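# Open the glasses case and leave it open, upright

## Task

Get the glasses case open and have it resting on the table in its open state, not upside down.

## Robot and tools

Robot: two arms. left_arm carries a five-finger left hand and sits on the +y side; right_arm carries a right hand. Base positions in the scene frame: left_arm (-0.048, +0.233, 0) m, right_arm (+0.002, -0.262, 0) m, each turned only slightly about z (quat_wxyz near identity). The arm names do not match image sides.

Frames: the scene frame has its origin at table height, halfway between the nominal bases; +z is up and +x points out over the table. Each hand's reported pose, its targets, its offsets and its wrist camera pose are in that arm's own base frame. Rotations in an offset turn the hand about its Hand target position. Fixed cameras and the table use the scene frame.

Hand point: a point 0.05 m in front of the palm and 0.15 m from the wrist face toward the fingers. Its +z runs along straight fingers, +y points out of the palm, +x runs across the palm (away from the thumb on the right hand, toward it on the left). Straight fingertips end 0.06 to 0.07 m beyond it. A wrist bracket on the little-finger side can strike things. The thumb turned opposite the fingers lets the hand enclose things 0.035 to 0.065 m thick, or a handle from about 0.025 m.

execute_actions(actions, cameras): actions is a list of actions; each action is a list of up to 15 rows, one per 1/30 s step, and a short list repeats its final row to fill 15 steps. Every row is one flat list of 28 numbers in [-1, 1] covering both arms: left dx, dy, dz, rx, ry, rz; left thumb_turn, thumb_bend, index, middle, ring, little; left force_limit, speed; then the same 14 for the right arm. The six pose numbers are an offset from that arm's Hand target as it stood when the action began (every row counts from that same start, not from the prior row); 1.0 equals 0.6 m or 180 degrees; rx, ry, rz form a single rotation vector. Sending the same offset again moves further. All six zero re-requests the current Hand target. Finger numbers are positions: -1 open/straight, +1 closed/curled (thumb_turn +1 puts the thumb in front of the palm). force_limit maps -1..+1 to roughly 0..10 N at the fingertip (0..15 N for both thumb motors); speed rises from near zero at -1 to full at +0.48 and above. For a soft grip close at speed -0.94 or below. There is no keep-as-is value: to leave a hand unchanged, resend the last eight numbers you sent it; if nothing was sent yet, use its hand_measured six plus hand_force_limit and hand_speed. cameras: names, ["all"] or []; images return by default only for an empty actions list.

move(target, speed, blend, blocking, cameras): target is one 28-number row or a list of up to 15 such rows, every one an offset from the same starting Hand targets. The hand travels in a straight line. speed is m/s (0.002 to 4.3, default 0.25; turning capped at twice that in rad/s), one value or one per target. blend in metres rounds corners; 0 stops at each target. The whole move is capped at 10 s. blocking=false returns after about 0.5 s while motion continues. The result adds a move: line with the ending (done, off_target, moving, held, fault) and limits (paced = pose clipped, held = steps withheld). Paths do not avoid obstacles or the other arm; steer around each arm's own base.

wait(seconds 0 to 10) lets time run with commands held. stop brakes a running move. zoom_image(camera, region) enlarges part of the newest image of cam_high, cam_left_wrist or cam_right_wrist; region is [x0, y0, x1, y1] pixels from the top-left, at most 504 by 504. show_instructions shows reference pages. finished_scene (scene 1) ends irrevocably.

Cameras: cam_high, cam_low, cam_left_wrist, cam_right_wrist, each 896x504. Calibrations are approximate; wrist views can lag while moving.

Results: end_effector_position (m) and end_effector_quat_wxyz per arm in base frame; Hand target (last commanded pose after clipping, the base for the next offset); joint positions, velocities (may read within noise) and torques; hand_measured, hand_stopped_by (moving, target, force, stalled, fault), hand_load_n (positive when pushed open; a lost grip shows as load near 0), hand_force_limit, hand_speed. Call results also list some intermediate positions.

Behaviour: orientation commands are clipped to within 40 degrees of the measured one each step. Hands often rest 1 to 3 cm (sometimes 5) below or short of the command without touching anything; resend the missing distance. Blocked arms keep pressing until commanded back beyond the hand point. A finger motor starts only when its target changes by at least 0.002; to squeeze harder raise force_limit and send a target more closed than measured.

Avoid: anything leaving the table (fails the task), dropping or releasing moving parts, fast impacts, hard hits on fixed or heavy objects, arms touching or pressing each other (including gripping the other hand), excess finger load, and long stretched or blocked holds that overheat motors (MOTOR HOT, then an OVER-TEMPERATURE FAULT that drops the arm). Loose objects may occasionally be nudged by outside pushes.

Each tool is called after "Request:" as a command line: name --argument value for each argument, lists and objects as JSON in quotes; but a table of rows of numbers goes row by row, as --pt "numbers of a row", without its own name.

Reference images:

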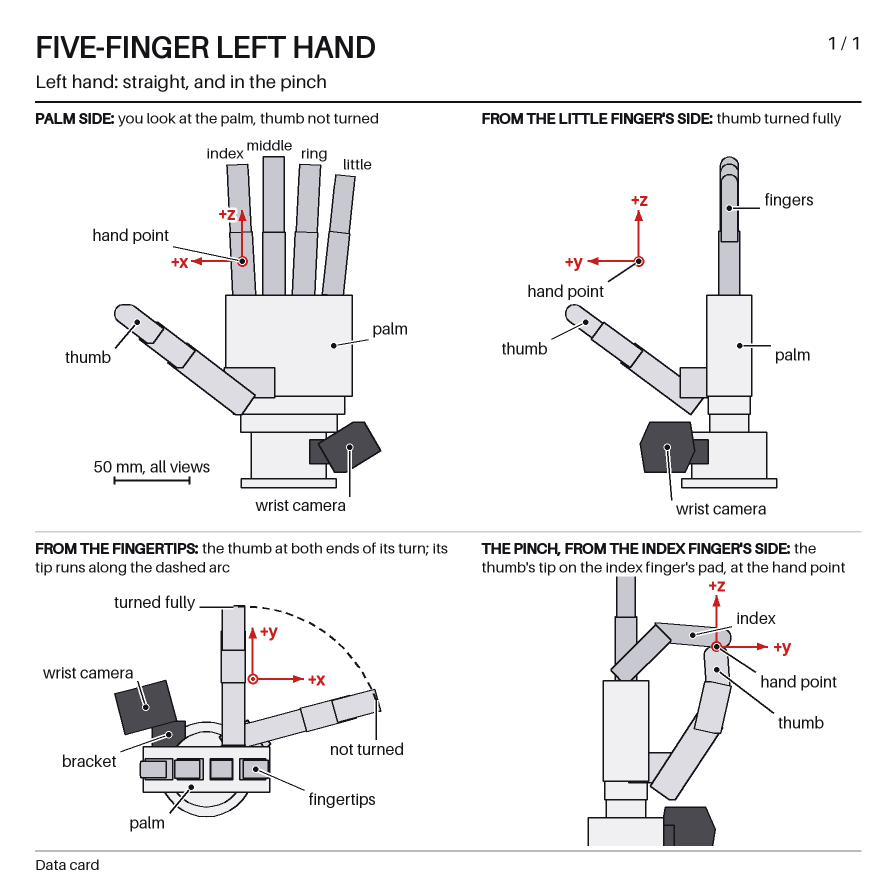

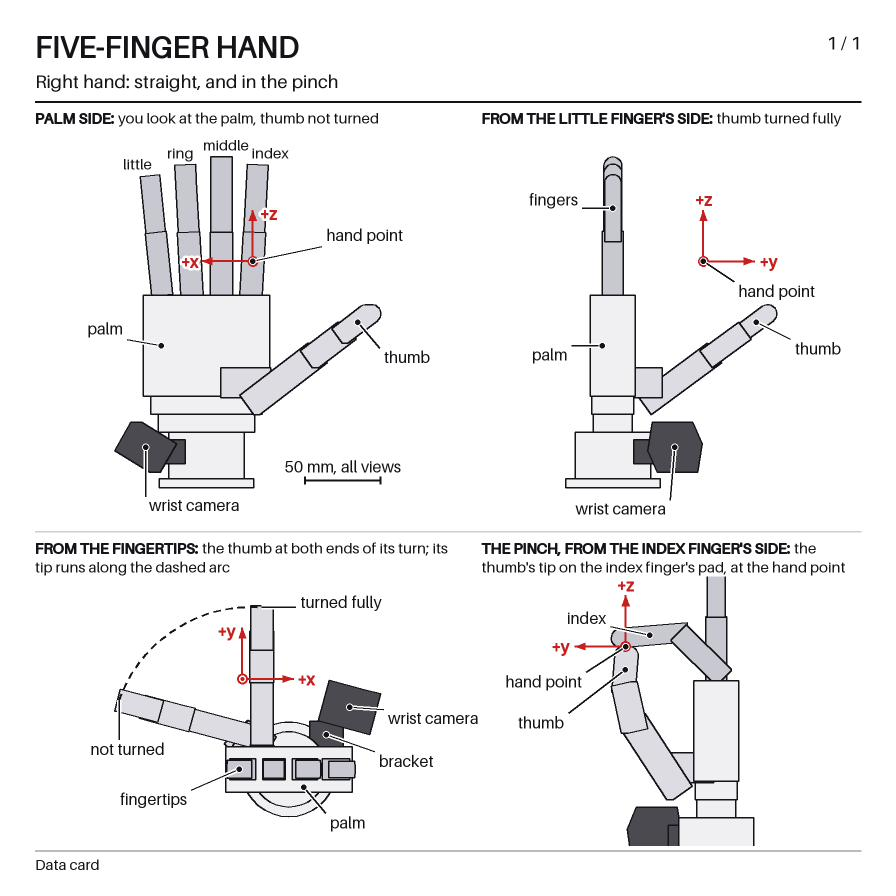

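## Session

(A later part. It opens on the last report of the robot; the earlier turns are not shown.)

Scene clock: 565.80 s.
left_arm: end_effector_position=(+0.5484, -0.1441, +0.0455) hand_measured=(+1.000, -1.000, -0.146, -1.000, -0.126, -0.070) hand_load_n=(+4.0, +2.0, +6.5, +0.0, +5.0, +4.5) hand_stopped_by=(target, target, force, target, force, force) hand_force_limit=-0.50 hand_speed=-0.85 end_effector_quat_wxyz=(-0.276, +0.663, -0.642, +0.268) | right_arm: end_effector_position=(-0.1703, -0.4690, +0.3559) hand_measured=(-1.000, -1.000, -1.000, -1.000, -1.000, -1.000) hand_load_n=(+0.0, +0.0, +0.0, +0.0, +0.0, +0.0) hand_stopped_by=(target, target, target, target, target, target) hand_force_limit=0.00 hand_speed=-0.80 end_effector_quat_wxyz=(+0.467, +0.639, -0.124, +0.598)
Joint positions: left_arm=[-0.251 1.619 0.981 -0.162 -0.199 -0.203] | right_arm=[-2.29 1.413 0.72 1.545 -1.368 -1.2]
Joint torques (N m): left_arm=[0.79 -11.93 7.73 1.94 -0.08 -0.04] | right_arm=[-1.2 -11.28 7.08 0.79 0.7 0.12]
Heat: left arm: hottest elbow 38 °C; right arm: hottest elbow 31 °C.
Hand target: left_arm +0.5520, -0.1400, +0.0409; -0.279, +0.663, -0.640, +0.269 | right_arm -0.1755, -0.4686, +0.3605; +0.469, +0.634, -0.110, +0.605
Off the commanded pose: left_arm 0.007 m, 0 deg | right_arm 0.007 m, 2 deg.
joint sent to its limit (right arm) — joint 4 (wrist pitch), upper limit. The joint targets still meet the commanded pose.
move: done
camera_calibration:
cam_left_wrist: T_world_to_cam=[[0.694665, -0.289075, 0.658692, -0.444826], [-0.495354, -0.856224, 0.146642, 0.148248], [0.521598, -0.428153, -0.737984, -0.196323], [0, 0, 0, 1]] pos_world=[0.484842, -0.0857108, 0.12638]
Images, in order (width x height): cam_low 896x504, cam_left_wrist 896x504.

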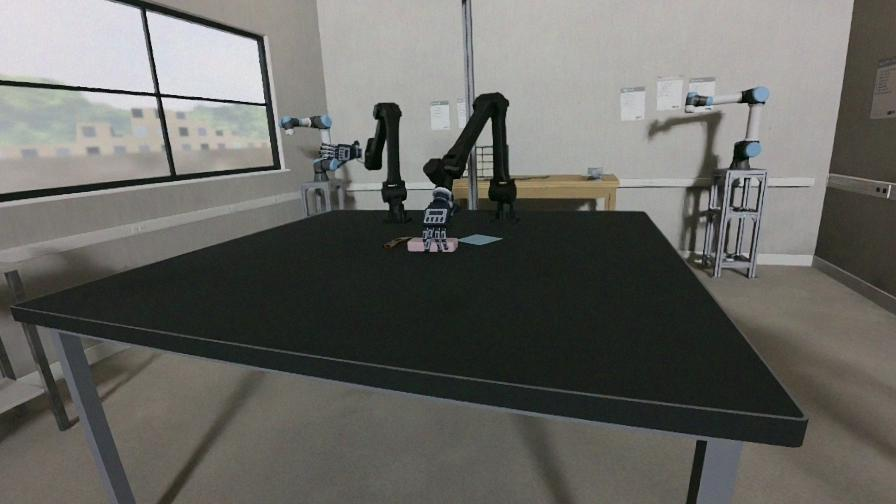

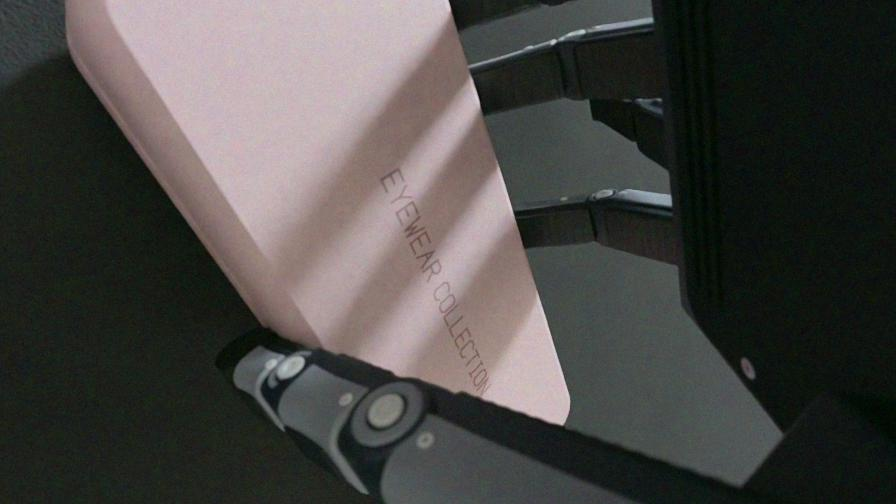

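Request:
move --target '[0.0, 0.0, -0.006, 0, 0, 0, 1, -1, -0.6, -1, -0.6, -0.6, -0.5, -0.6, 0, 0, 0, 0, 0, 0, -1, -1, -1, -1, -1, -1, 0, -0.8]' --speed 0.04 --cameras '["cam_left_wrist", "cam_high"]'

Request:
zoom_image --camera "cam_high" --region '[370, 160, 510, 290]'

Scene clock: 603.57 s.
left_arm: end_effector_position=(+0.5506, -0.1446, +0.0470) hand_measured=(+1.000, -1.000, -0.600, -1.000, -0.600, -0.600) hand_load_n=(+0.0, +0.0, +0.0, +0.0, +0.0, -0.5) hand_stopped_by=(target, target, target, target, target, target) hand_force_limit=-0.50 hand_speed=-0.60 end_effector_quat_wxyz=(-0.278, +0.662, -0.640, +0.272) | right_arm: end_effector_position=(-0.1703, -0.4690, +0.3559) hand_measured=(-1.000, -1.000, -1.000, -1.000, -1.000, -1.000) hand_load_n=(+0.0, +0.0, +0.0, +0.0, +0.0, +0.0) hand_stopped_by=(target, target, target, target, target, target) hand_force_limit=0.00 hand_speed=-0.80 end_effector_quat_wxyz=(+0.467, +0.639, -0.124, +0.598)
Joint positions: left_arm=[-0.251 1.619 0.981 -0.153 -0.199 -0.203] | right_arm=[-2.29 1.413 0.72 1.545 -1.368 -1.2]
Joint torques (N m): left_arm=[0.79 -11.52 7.43 1.84 -0.08 -0.04] | right_arm=[-1.67 -10.23 7.04 0.79 0.71 0.13]
Heat: left arm: hottest elbow 38 °C; right arm: hottest elbow 31 °C.
Hand target: left_arm +0.5521, -0.1400, +0.0373; -0.279, +0.663, -0.640, +0.269 | right_arm -0.1755, -0.4686, +0.3605; +0.469, +0.634, -0.110, +0.605
Off the commanded pose: left_arm 0.011 m, 0 deg | right_arm 0.007 m, 2 deg.
joint sent to its limit (right arm) — joint 4 (wrist pitch), upper limit. The joint targets still meet the commanded pose.
move: off_target (left_arm)
camera_calibration:
cam_left_wrist: T_world_to_cam=[[0.688439, -0.287907, 0.665704, -0.444196], [-0.496915, -0.855809, 0.14376, 0.149645], [0.528325, -0.429768, -0.732237, -0.200784], [0, 0, 0, 1]] pos_world=[0.486242, -0.0861103, 0.127168]
Images, in order (width x height): cam_high 896x504, cam_left_wrist 896x504.

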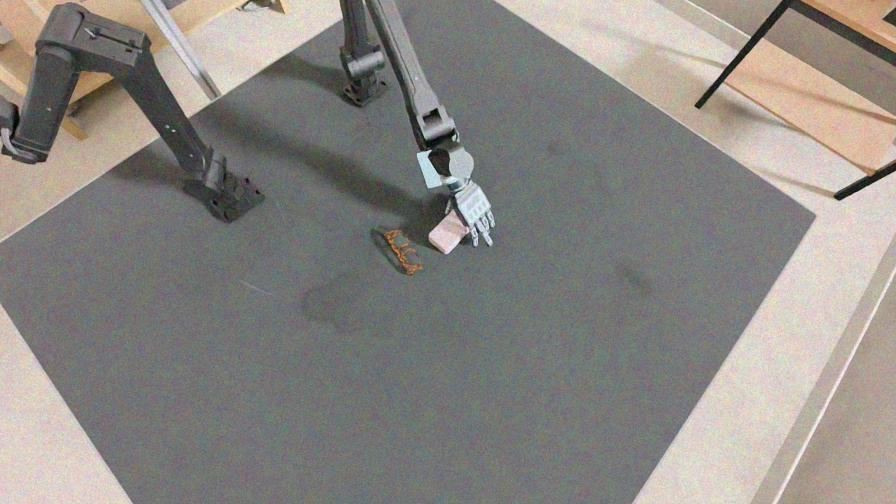

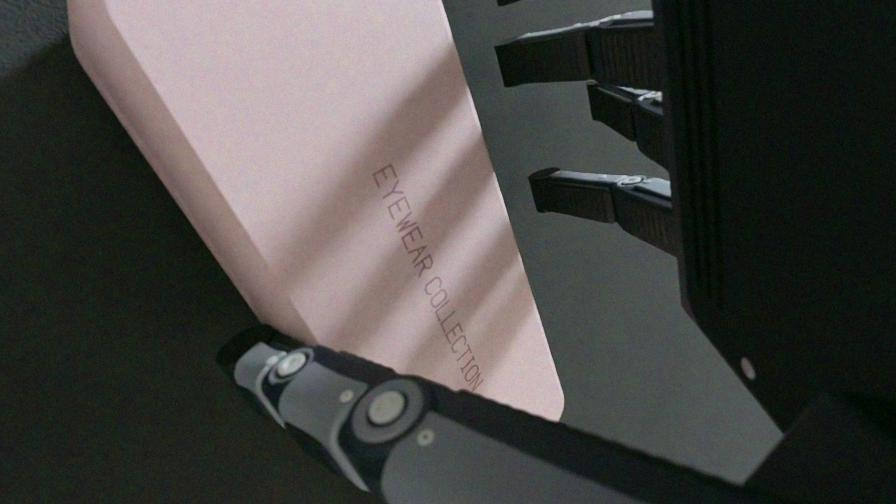

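Scaled by 3.600.

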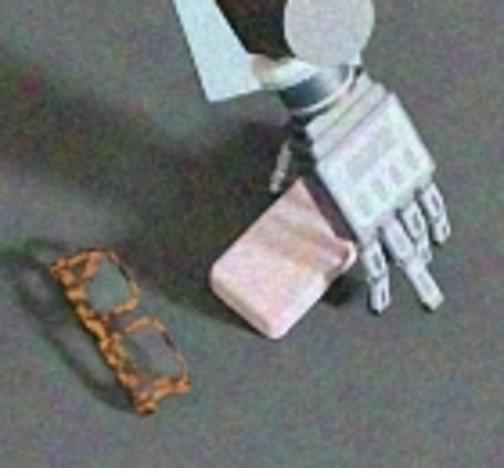

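Request:
move --pt "-0.022 0.03 0.03 0.0016 -0.0444 0 1 -1 -0.6 -1 -0.6 -0.6 -0.5 -0.6 0 0 0 0 0 0 -1 -1 -1 -1 -1 -1 0 -0.8" --pt "-0.02 0.0417 0.0 0.0016 -0.0444 0 1 -1 -0.6 -1 -0.6 -0.6 -0.5 -0.6 0 0 0 0 0 0 -1 -1 -1 -1 -1 -1 0 -0.8" --pt "-0.02 0.0417 -0.012 0.0016 -0.0444 0 1 -1 -0.6 -1 -0.6 -0.6 -0.5 -0.6 0 0 0 0 0 0 -1 -1 -1 -1 -1 -1 0 -0.8" --speed '[0.08, 0.06, 0.05]' --blend '[0.008, 0.003, 0]' --cameras '["cam_left_wrist", "cam_high", "cam_low"]'

Request:
zoom_image --camera "cam_high" --region '[370, 160, 510, 290]'

Request:
zoom_image --camera "cam_low" --region '[400, 215, 470, 260]'

Scene clock: 616.57 s.
left_arm: end_effector_position=(+0.5399, -0.1233, +0.0398) hand_measured=(+1.000, -1.000, -0.600, -1.000, -0.600, -0.600) hand_load_n=(+0.0, +0.0, -0.5, +0.0, +0.0, +0.0) hand_stopped_by=(target, target, target, target, target, target) hand_force_limit=-0.50 hand_speed=-0.60 end_effector_quat_wxyz=(-0.324, +0.640, -0.620, +0.319) | right_arm: end_effector_position=(-0.1703, -0.4690, +0.3559) hand_measured=(-1.000, -1.000, -1.000, -1.000, -1.000, -1.000) hand_load_n=(+0.0, +0.0, +0.0, +0.0, +0.0, +0.0) hand_stopped_by=(target, target, target, target, target, target) hand_force_limit=0.00 hand_speed=-0.80 end_effector_quat_wxyz=(+0.467, +0.639, -0.124, +0.598)
Joint positions: left_arm=[-0.222 1.573 0.816 0.116 -0.198 -0.155] | right_arm=[-2.29 1.413 0.72 1.545 -1.368 -1.2]
Joint torques (N m): left_arm=[1.32 -10.23 6.89 2 0.01 -0.02] | right_arm=[-0.85 -10.05 6.87 0.62 0.69 0.07]
Heat: left arm: hottest elbow 38 °C; right arm: hottest elbow 31 °C.
Hand target: left_arm +0.5401, -0.1151, +0.0303; -0.325, +0.642, -0.620, +0.313 | right_arm -0.1755, -0.4686, +0.3605; +0.469, +0.634, -0.110, +0.605
Off the commanded pose: left_arm 0.013 m, 1 deg | right_arm 0.007 m, 2 deg.
joint sent to its limit (right arm) — joint 4 (wrist pitch), upper limit. The joint targets still meet the commanded pose.
move: off_target (left_arm)
camera_calibration:
cam_left_wrist: T_world_to_cam=[[0.584985, -0.290639, 0.75718, -0.373996], [-0.514767, -0.854491, 0.0697094, 0.176413], [0.626744, -0.43055, -0.649476, -0.247712], [0, 0, 0, 1]] pos_world=[0.464846, -0.064607, 0.110002]
Images, in order (width x height): cam_high 896x504, cam_low 896x504, cam_left_wrist 896x504.

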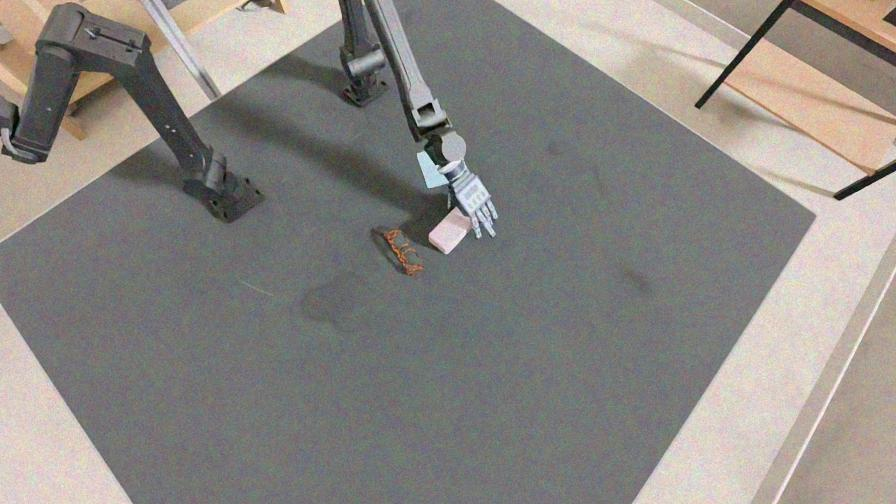

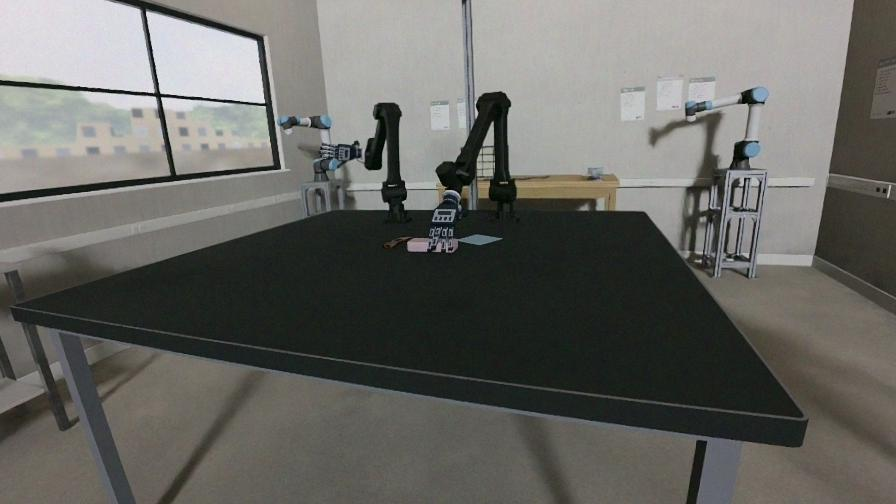

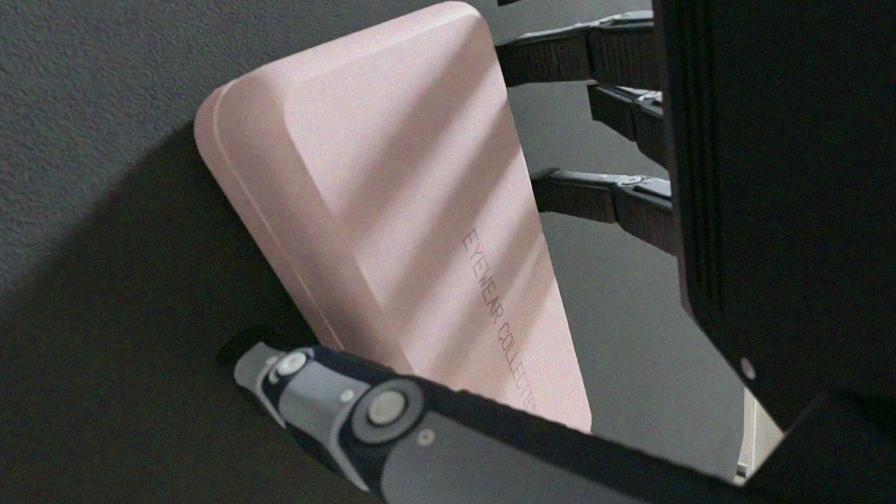

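Scaled by 3.600.

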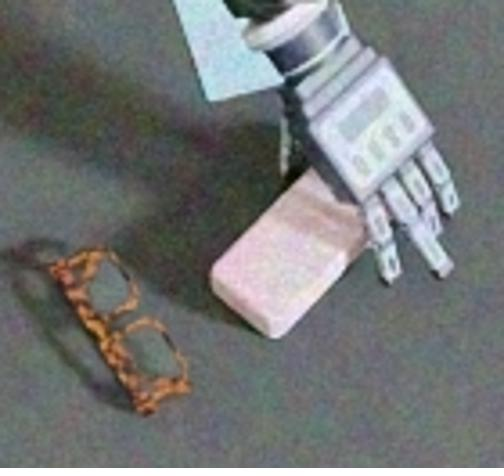

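Scaled by 7.200.

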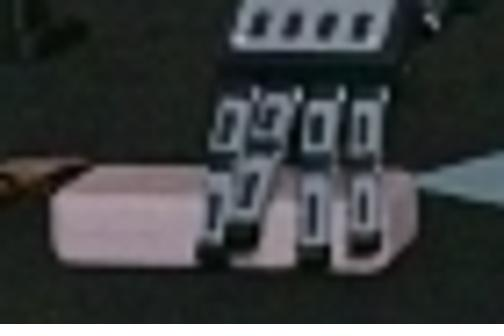

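Request:
zoom_image --camera "cam_left_wrist" --region '[180, 60, 360, 240]'

Request:
zoom_image --camera "cam_left_wrist" --region '[220, 220, 420, 380]'

Scaled by 2.800.

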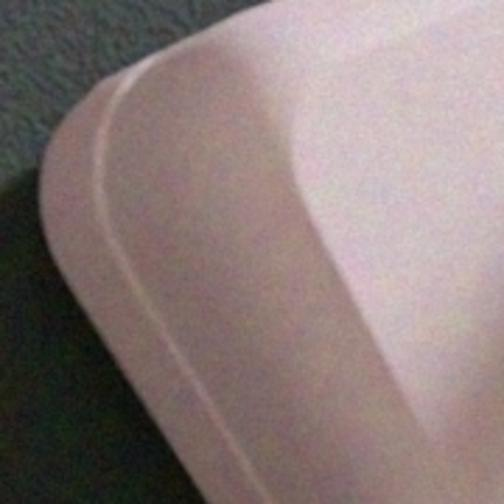

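Scaled by 2.520.

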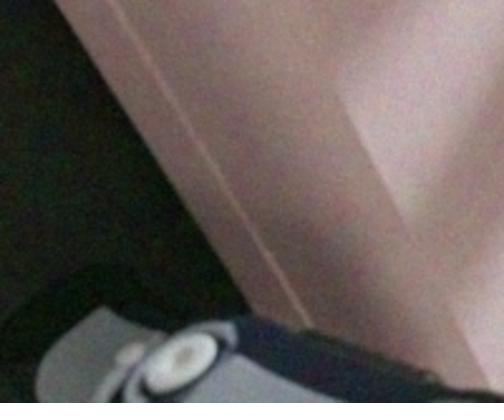

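Request:
move --target '[0.0, 0.0, -0.0133, 0.0, 0.0, 0, 1, -1, -0.6, -1, -0.6, -0.6, -0.5, -0.6, 0, 0, 0, 0, 0, 0, -1, -1, -1, -1, -1, -1, 0, -0.8]' --speed 0.05 --cameras '["cam_left_wrist"]'

Scene clock: 632.07 s.
left_arm: end_effector_position=(+0.5416, -0.1237, +0.0353) hand_measured=(+1.000, -1.000, -0.600, -1.000, -0.600, -0.600) hand_load_n=(+0.0, +0.0, +0.0, +0.0, +0.0, +0.0) hand_stopped_by=(target, target, target, target, target, target) hand_force_limit=-0.50 hand_speed=-0.60 end_effector_quat_wxyz=(-0.325, +0.639, -0.618, +0.322) | right_arm: end_effector_position=(-0.1703, -0.4690, +0.3559) hand_measured=(-1.000, -1.000, -1.000, -1.000, -1.000, -1.000) hand_load_n=(+0.0, +0.0, +0.0, +0.0, +0.0, +0.0) hand_stopped_by=(target, target, target, target, target, target) hand_force_limit=0.00 hand_speed=-0.80 end_effector_quat_wxyz=(+0.467, +0.639, -0.124, +0.598)
Joint positions: left_arm=[-0.222 1.587 0.812 0.141 -0.198 -0.155] | right_arm=[-2.29 1.413 0.72 1.545 -1.368 -1.2]
Joint torques (N m): left_arm=[1.38 -10.05 6.52 2.06 0 -0.02] | right_arm=[-1.44 -9.88 6.91 0.79 0.7 0.02]
Heat: left arm: hottest elbow 37 °C; right arm: hottest elbow 31 °C.
Hand target: left_arm +0.5400, -0.1151, +0.0222; -0.324, +0.642, -0.620, +0.313 | right_arm -0.1755, -0.4686, +0.3605; +0.469, +0.634, -0.110, +0.605
Off the commanded pose: left_arm 0.016 m, 1 deg | right_arm 0.007 m, 2 deg.
joint sent to its limit (right arm) — joint 4 (wrist pitch), upper limit. The joint targets still meet the commanded pose.
move: off_target (left_arm)
camera_calibration:
cam_left_wrist: T_world_to_cam=[[0.579567, -0.28948, 0.761776, -0.368858], [-0.515493, -0.854225, 0.0675814, 0.177761], [0.631165, -0.431858, -0.644306, -0.254662], [0, 0, 0, 1]] pos_world=[0.466146, -0.0649069, 0.104893]
Images, in order (width x height): cam_left_wrist 896x504.

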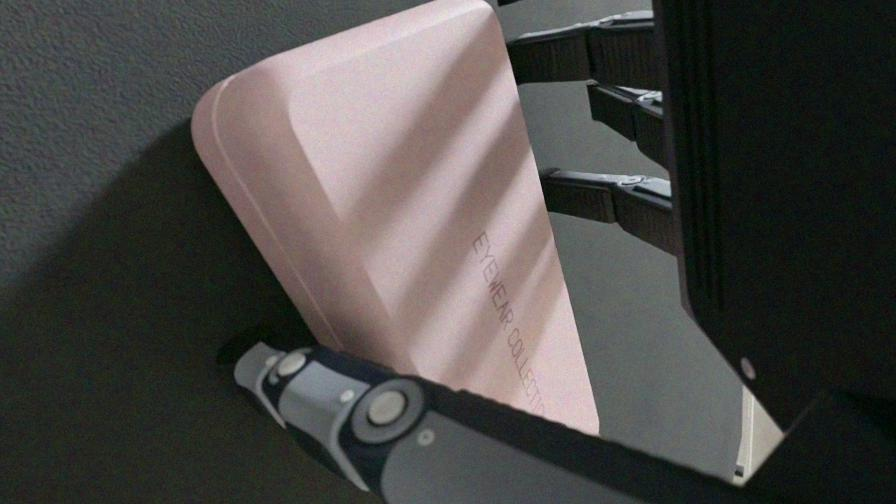

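Request:
move --target '[0.0, 0.0, 0.0, 0.0, 0.0, 0, 1, -1, 0.1, -1, 0.1, 0.1, -0.5, -0.85, 0, 0, 0, 0, 0, 0, -1, -1, -1, -1, -1, -1, 0, -0.8]' --speed 0.05 --cameras '["cam_left_wrist", "cam_low", "cam_high"]'

Request:
zoom_image --camera "cam_low" --region '[400, 215, 470, 260]'

Request:
zoom_image --camera "cam_left_wrist" --region '[180, 200, 460, 480]'

Scene clock: 637.23 s.
left_arm: end_effector_position=(+0.5420, -0.1237, +0.0352) hand_measured=(+1.000, -1.000, -0.144, -1.000, -0.116, -0.060) hand_load_n=(+1.0, +1.5, +5.5, +0.0, +6.0, +3.5) hand_stopped_by=(target, target, force, target, force, force) hand_force_limit=-0.50 hand_speed=-0.85 end_effector_quat_wxyz=(-0.326, +0.638, -0.618, +0.323) | right_arm: end_effector_position=(-0.1703, -0.4690, +0.3559) hand_measured=(-1.000, -1.000, -1.000, -1.000, -1.000, -1.000) hand_load_n=(+0.0, +0.5, +0.0, +0.0, +0.0, +0.0) hand_stopped_by=(target, target, target, target, target, target) hand_force_limit=0.00 hand_speed=-0.80 end_effector_quat_wxyz=(+0.467, +0.639, -0.124, +0.598)
Joint positions: left_arm=[-0.222 1.588 0.812 0.144 -0.197 -0.154] | right_arm=[-2.29 1.413 0.72 1.545 -1.368 -1.2]
Joint torques (N m): left_arm=[1.32 -10.11 6.58 1.84 -0.03 -0.02] | right_arm=[-0.38 -10.46 7.09 0.9 0.68 0.06]
Heat: left arm: hottest elbow 37 °C; right arm: hottest elbow 31 °C.
Hand target: left_arm +0.5400, -0.1151, +0.0222; -0.324, +0.642, -0.620, +0.313 | right_arm -0.1755, -0.4686, +0.3605; +0.469, +0.634, -0.110, +0.605
Off the commanded pose: left_arm 0.016 m, 1 deg | right_arm 0.007 m, 2 deg.
joint sent to its limit (right arm) — joint 4 (wrist pitch), upper limit. The joint targets still meet the commanded pose.
move: off_target (left_arm)
camera_calibration:
cam_left_wrist: T_world_to_cam=[[0.578296, -0.29005, 0.762526, -0.368353], [-0.516322, -0.853784, 0.0668137, 0.17857], [0.631653, -0.432347, -0.643499, -0.25541], [0, 0, 0, 1]] pos_world=[0.466547, -0.0648058, 0.104592]
Images, in order (width x height): cam_high 896x504, cam_low 896x504, cam_left_wrist 896x504.

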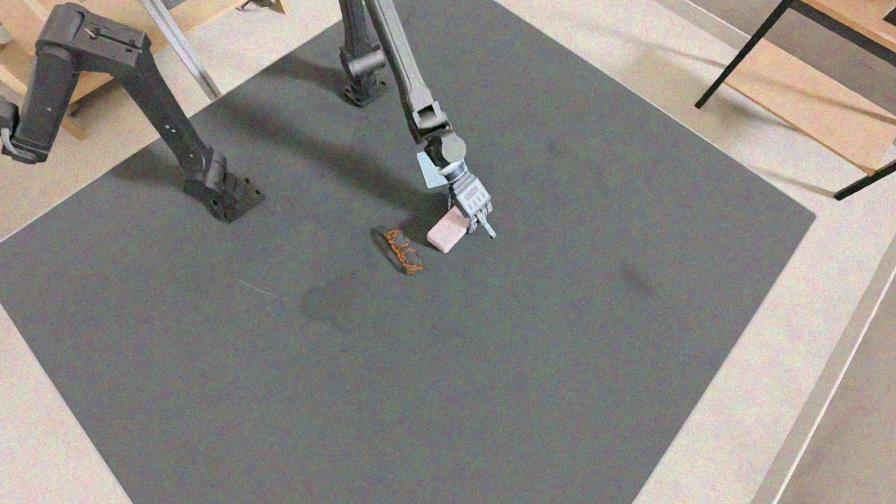

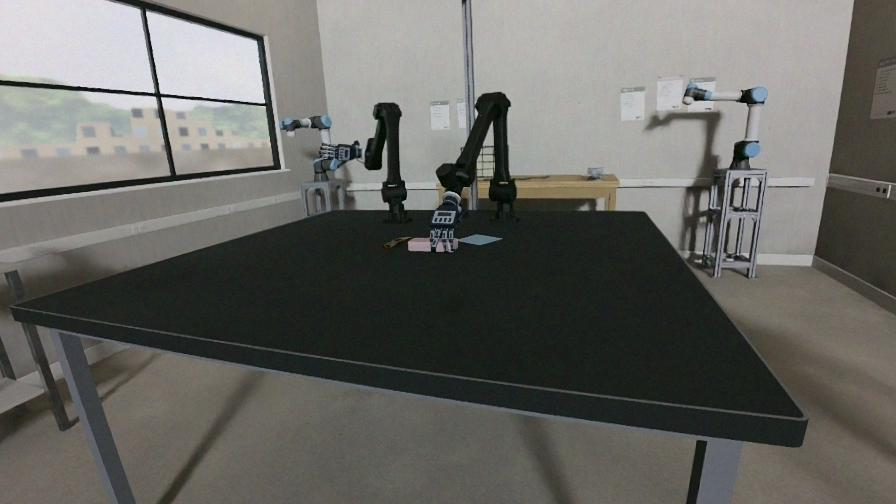

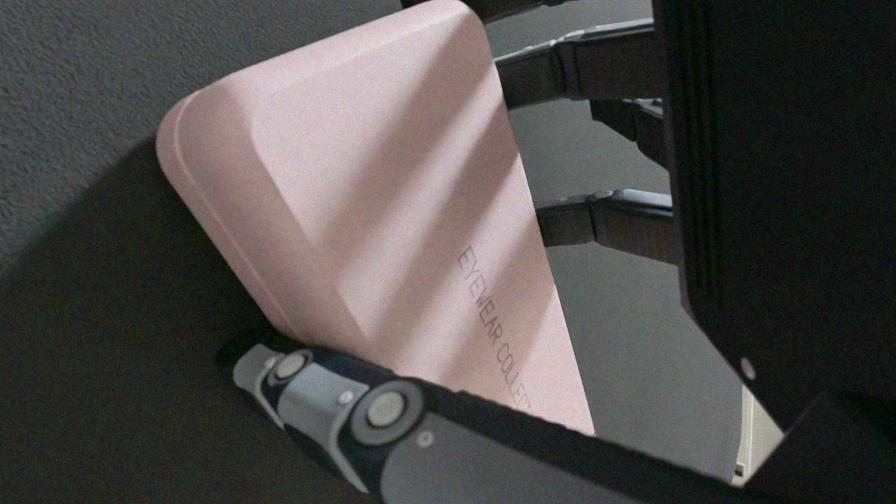

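Scaled by 7.200.

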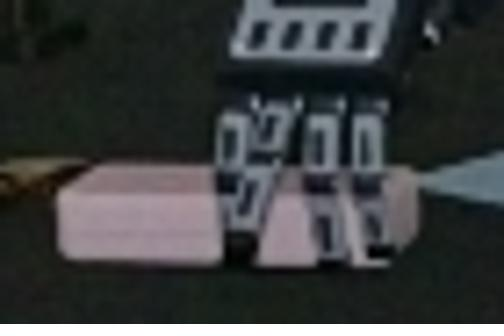

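Scaled by 1.800.

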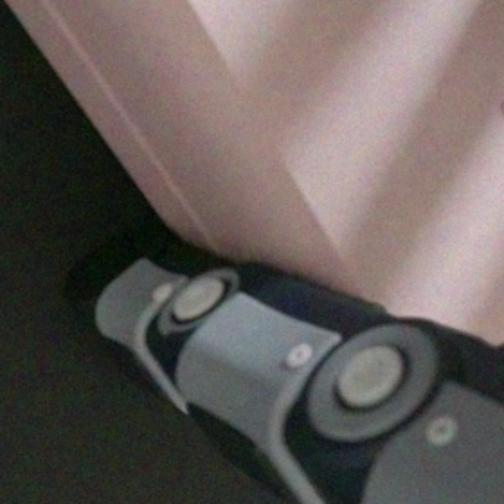

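Request:
move --target '[0.0, 0.0, 0.0, 0.0, 0.0, 0, 1, -1, 0.1, -1, 0.1, 0.1, -0.5, -0.85, 0.626, -0.019, 0, 0.511, -0.454, -0.269, -1, -1, -1, -1, -1, -1, 0, -0.8]' --speed 0.35 --cameras '["cam_high", "cam_low"]'

Scene clock: 661.97 s.
left_arm: end_effector_position=(+0.5420, -0.1237, +0.0352) hand_measured=(+1.000, -1.000, -0.144, -1.000, -0.116, -0.060) hand_load_n=(+1.0, +1.5, +5.0, +0.0, +6.0, +3.5) hand_stopped_by=(target, target, force, target, force, force) hand_force_limit=-0.50 hand_speed=-0.85 end_effector_quat_wxyz=(-0.326, +0.638, -0.618, +0.323) | right_arm: end_effector_position=(+0.1894, -0.4726, +0.3476) hand_measured=(-1.000, -1.000, -1.000, -1.000, -1.000, -1.000) hand_load_n=(+0.0, +0.0, +0.0, +0.0, +0.0, +0.0) hand_stopped_by=(target, target, target, target, target, target) hand_force_limit=0.00 hand_speed=-0.80 end_effector_quat_wxyz=(+0.067, -0.174, +0.910, -0.370)
Joint positions: left_arm=[-0.222 1.588 0.812 0.144 -0.197 -0.154] | right_arm=[-1.258 1.312 1.492 -0.981 -0.039 -0.05]
Joint torques (N m): left_arm=[1.32 -10.11 6.58 1.84 -0.03 -0.03] | right_arm=[0.62 -10.93 11.9 0.76 -0.09 0.14]
Heat: left arm: hottest elbow 36 °C; right arm: hottest elbow 32 °C.
Hand target: left_arm +0.5400, -0.1151, +0.0222; -0.324, +0.642, -0.620, +0.313 | right_arm +0.2001, -0.4800, +0.3603; +0.073, -0.176, +0.907, -0.376
Off the commanded pose: left_arm 0.016 m, 1 deg | right_arm 0.018 m, 1 deg.
move: off_target (left_arm, right_arm)
Images, in order (width x height): cam_high 896x504, cam_low 896x504.

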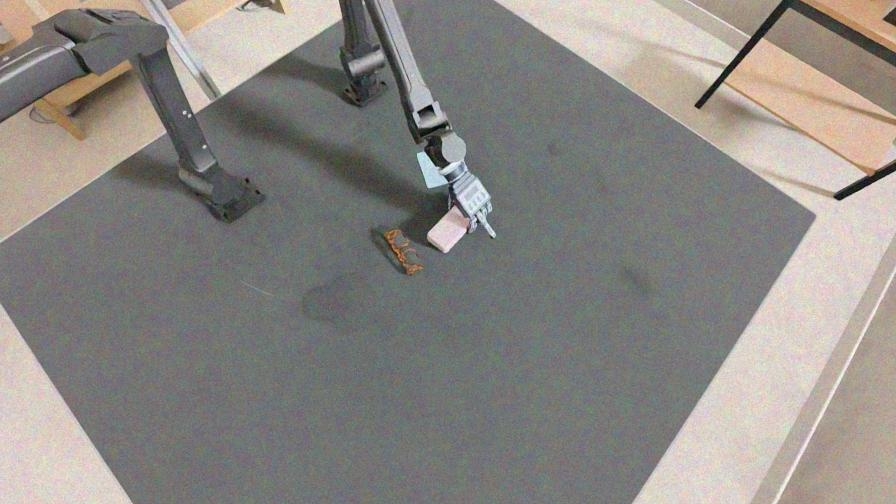

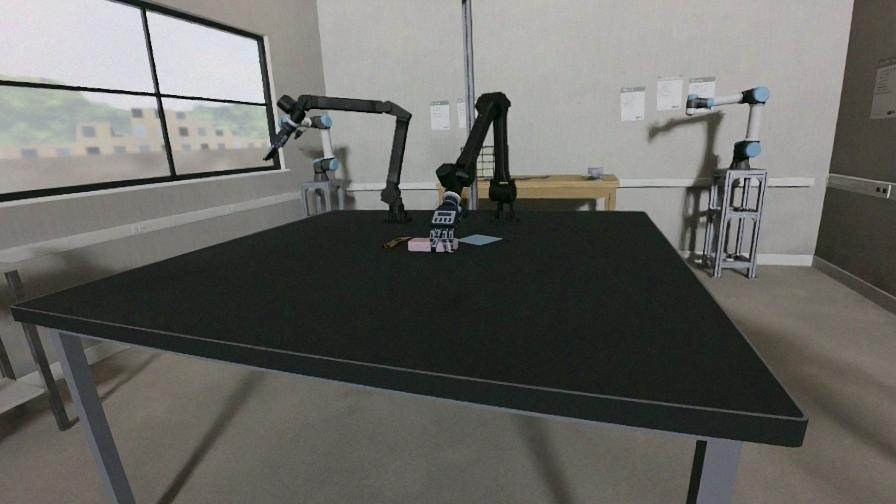

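Request:
zoom_image --camera "cam_high" --region '[400, 180, 500, 270]'

Scaled by 5.040.

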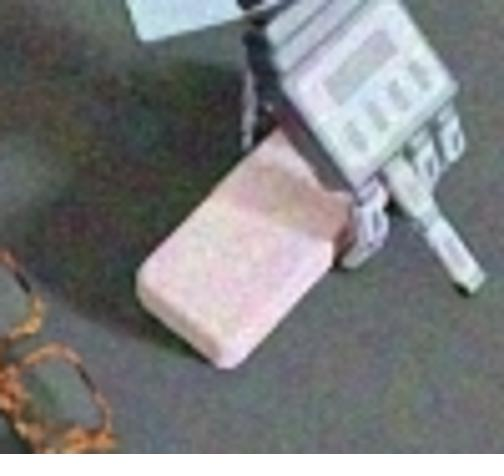

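Request:
move --target '[0.0, 0.0, 0.0, 0.0, 0.0, 0, 1, -1, 0.1, -1, 0.1, 0.1, -0.5, -0.85, 0.25, 0.8, -0.1, 0, 0, 0.24, 1, -1, -1, -1, -1, -1, -0.5, -0.2]' --speed 0.35 --cameras '["cam_high", "cam_right_wrist"]'

Scene clock: 680.83 s.
left_arm: end_effector_position=(+0.5420, -0.1237, +0.0352) hand_measured=(+1.000, -1.000, -0.144, -1.000, -0.116, -0.060) hand_load_n=(+1.0, +1.5, +5.0, +0.0, +6.0, +3.5) hand_stopped_by=(target, target, force, target, force, force) hand_force_limit=-0.50 hand_speed=-0.85 end_effector_quat_wxyz=(-0.326, +0.638, -0.618, +0.323) | right_arm: end_effector_position=(+0.3454, -0.0049, +0.2972) hand_measured=(+1.000, -1.000, -1.000, -1.000, -1.000, -1.000) hand_load_n=(+0.0, +0.0, -0.5, +0.0, +0.0, +0.0) hand_stopped_by=(target, target, target, target, target, target) hand_force_limit=-0.50 hand_speed=-0.20 end_effector_quat_wxyz=(+0.202, -0.497, +0.779, -0.324)
Joint positions: left_arm=[-0.222 1.588 0.812 0.144 -0.197 -0.154] | right_arm=[0.036 0.852 1.044 -1.039 0.333 0.344]
Joint torques (N m): left_arm=[1.26 -10.11 6.58 1.85 -0.03 -0.02] | right_arm=[1.38 -3.37 9.14 1.1 0.45 0.08]
Heat: left arm: hottest elbow 36 °C; right arm: hottest elbow 36 °C.
Hand target: left_arm +0.5400, -0.1151, +0.0222; -0.324, +0.642, -0.620, +0.313 | right_arm +0.3500, +0.0000, +0.3002; +0.206, -0.498, +0.778, -0.323
Off the commanded pose: left_arm 0.016 m, 1 deg | right_arm 0.008 m, 1 deg.
move: off_target (left_arm)
camera_calibration:
cam_right_wrist: T_world_to_cam=[[-0.738016, 0.0595269, -0.672152, 0.456316], [-0.0937648, 0.977391, 0.189512, -0.0192909], [0.668236, 0.202887, -0.715749, 0.091246], [0, 0, 0, 1]] pos_world=[0.273986, -0.026821, 0.375679]
Images, in order (width x height): cam_high 896x504, cam_right_wrist 896x504.

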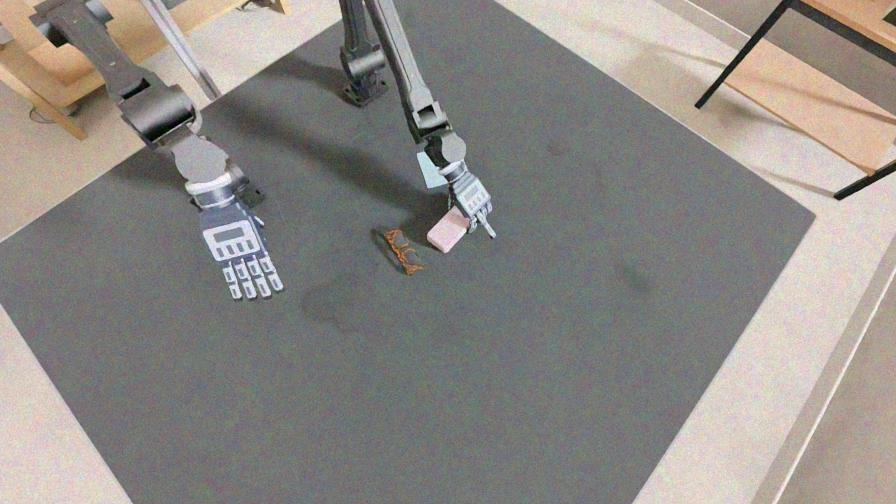

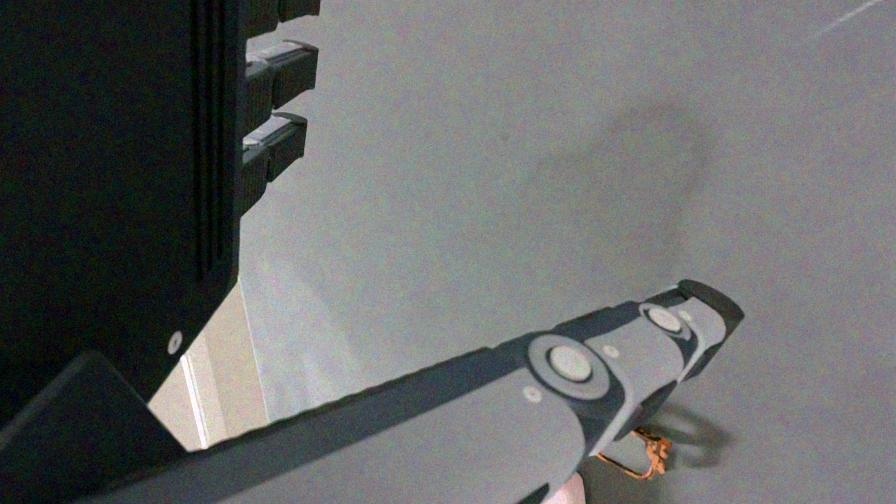

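Request:
move --target '[0.0, 0.0, 0.0, 0.0, 0.0, 0, 1, -1, 0.1, -1, 0.1, 0.1, -0.5, -0.85, 0.13, 0.508, -0.20, 0, 0, 0.153, 1, -1, -1, -1, -1, -1, -0.5, -0.2]' --speed 0.25 --cameras '["cam_high", "cam_right_wrist", "cam_low"]'

Scene clock: 686.50 s.
left_arm: end_effector_position=(+0.5420, -0.1237, +0.0352) hand_measured=(+1.000, -1.000, -0.144, -1.000, -0.116, -0.060) hand_load_n=(+0.5, +1.0, +5.0, +0.0, +6.0, +3.5) hand_stopped_by=(target, target, force, target, force, force) hand_force_limit=-0.50 hand_speed=-0.85 end_effector_quat_wxyz=(-0.326, +0.638, -0.618, +0.323) | right_arm: end_effector_position=(+0.4152, +0.2899, +0.1670) hand_measured=(+1.000, -1.000, -1.000, -1.000, -1.000, -1.000) hand_load_n=(+0.0, +0.0, -0.5, +0.0, +0.0, +0.0) hand_stopped_by=(target, target, target, target, target, target) hand_force_limit=-0.50 hand_speed=-0.20 end_effector_quat_wxyz=(-0.261, +0.670, -0.644, +0.263)
Joint positions: left_arm=[-0.222 1.588 0.812 0.144 -0.197 -0.154] | right_arm=[0.672 1.35 1.069 -0.646 0.433 0.486]
Joint torques (N m): left_arm=[1.32 -10.11 6.6 1.85 -0.03 -0.03] | right_arm=[0.03 -11.28 11.3 1.29 0.34 -0.06]
Heat: left arm: hottest elbow 36 °C; right arm: hottest elbow 35 °C.
Hand target: left_arm +0.5400, -0.1151, +0.0222; -0.324, +0.642, -0.620, +0.313 | right_arm +0.4282, +0.3048, +0.1803; -0.277, +0.668, -0.637, +0.265
Off the commanded pose: left_arm 0.016 m, 1 deg | right_arm 0.024 m, 2 deg.
move: off_target (left_arm, right_arm)
camera_calibration:
cam_right_wrist: T_world_to_cam=[[-0.700799, -0.288627, -0.652361, 0.484942], [-0.522559, 0.83023, 0.194037, -0.0563028], [0.485605, 0.476879, -0.732649, -0.109163], [0, 0, 0, 1]] pos_world=[0.363436, 0.238769, 0.247304]
Images, in order (width x height): cam_high 896x504, cam_low 896x504, cam_right_wrist 896x504.

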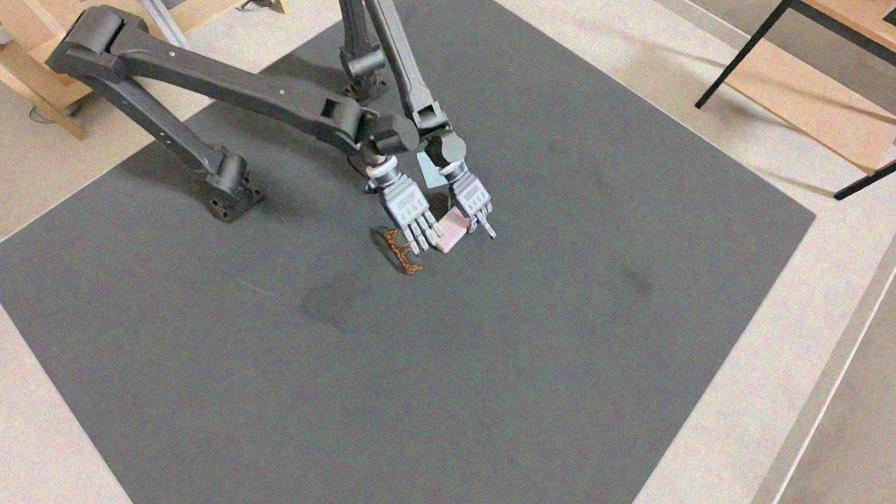

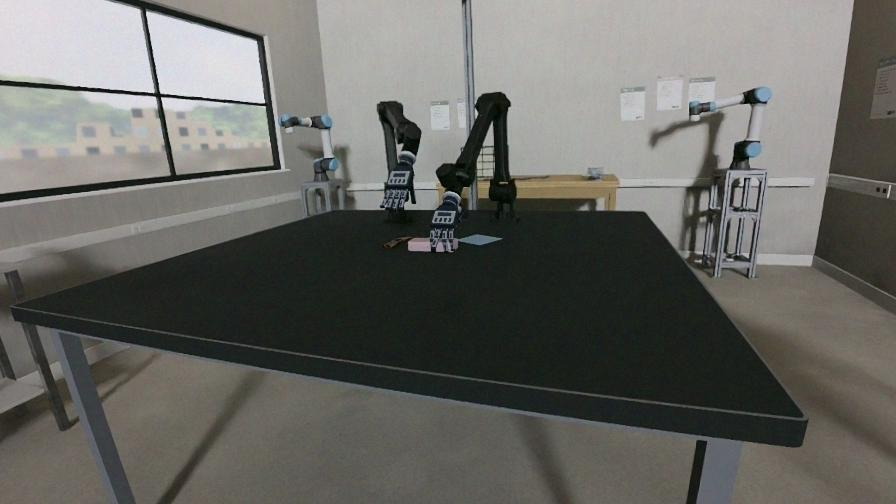

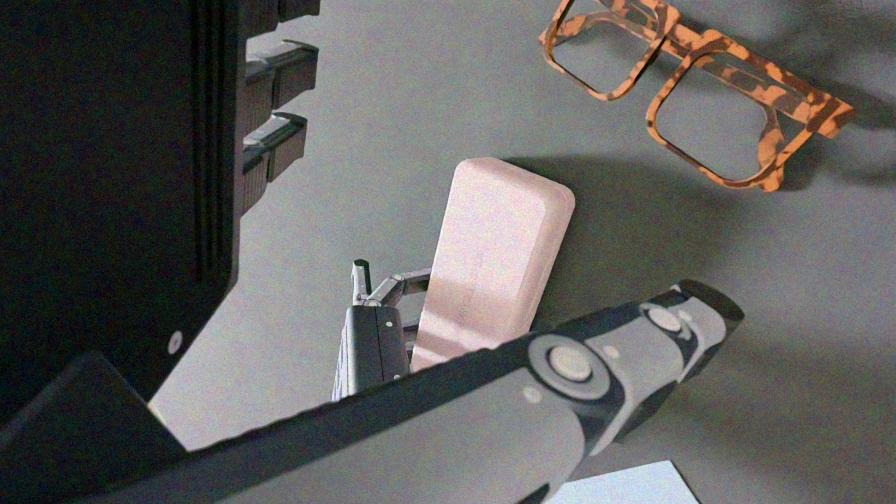

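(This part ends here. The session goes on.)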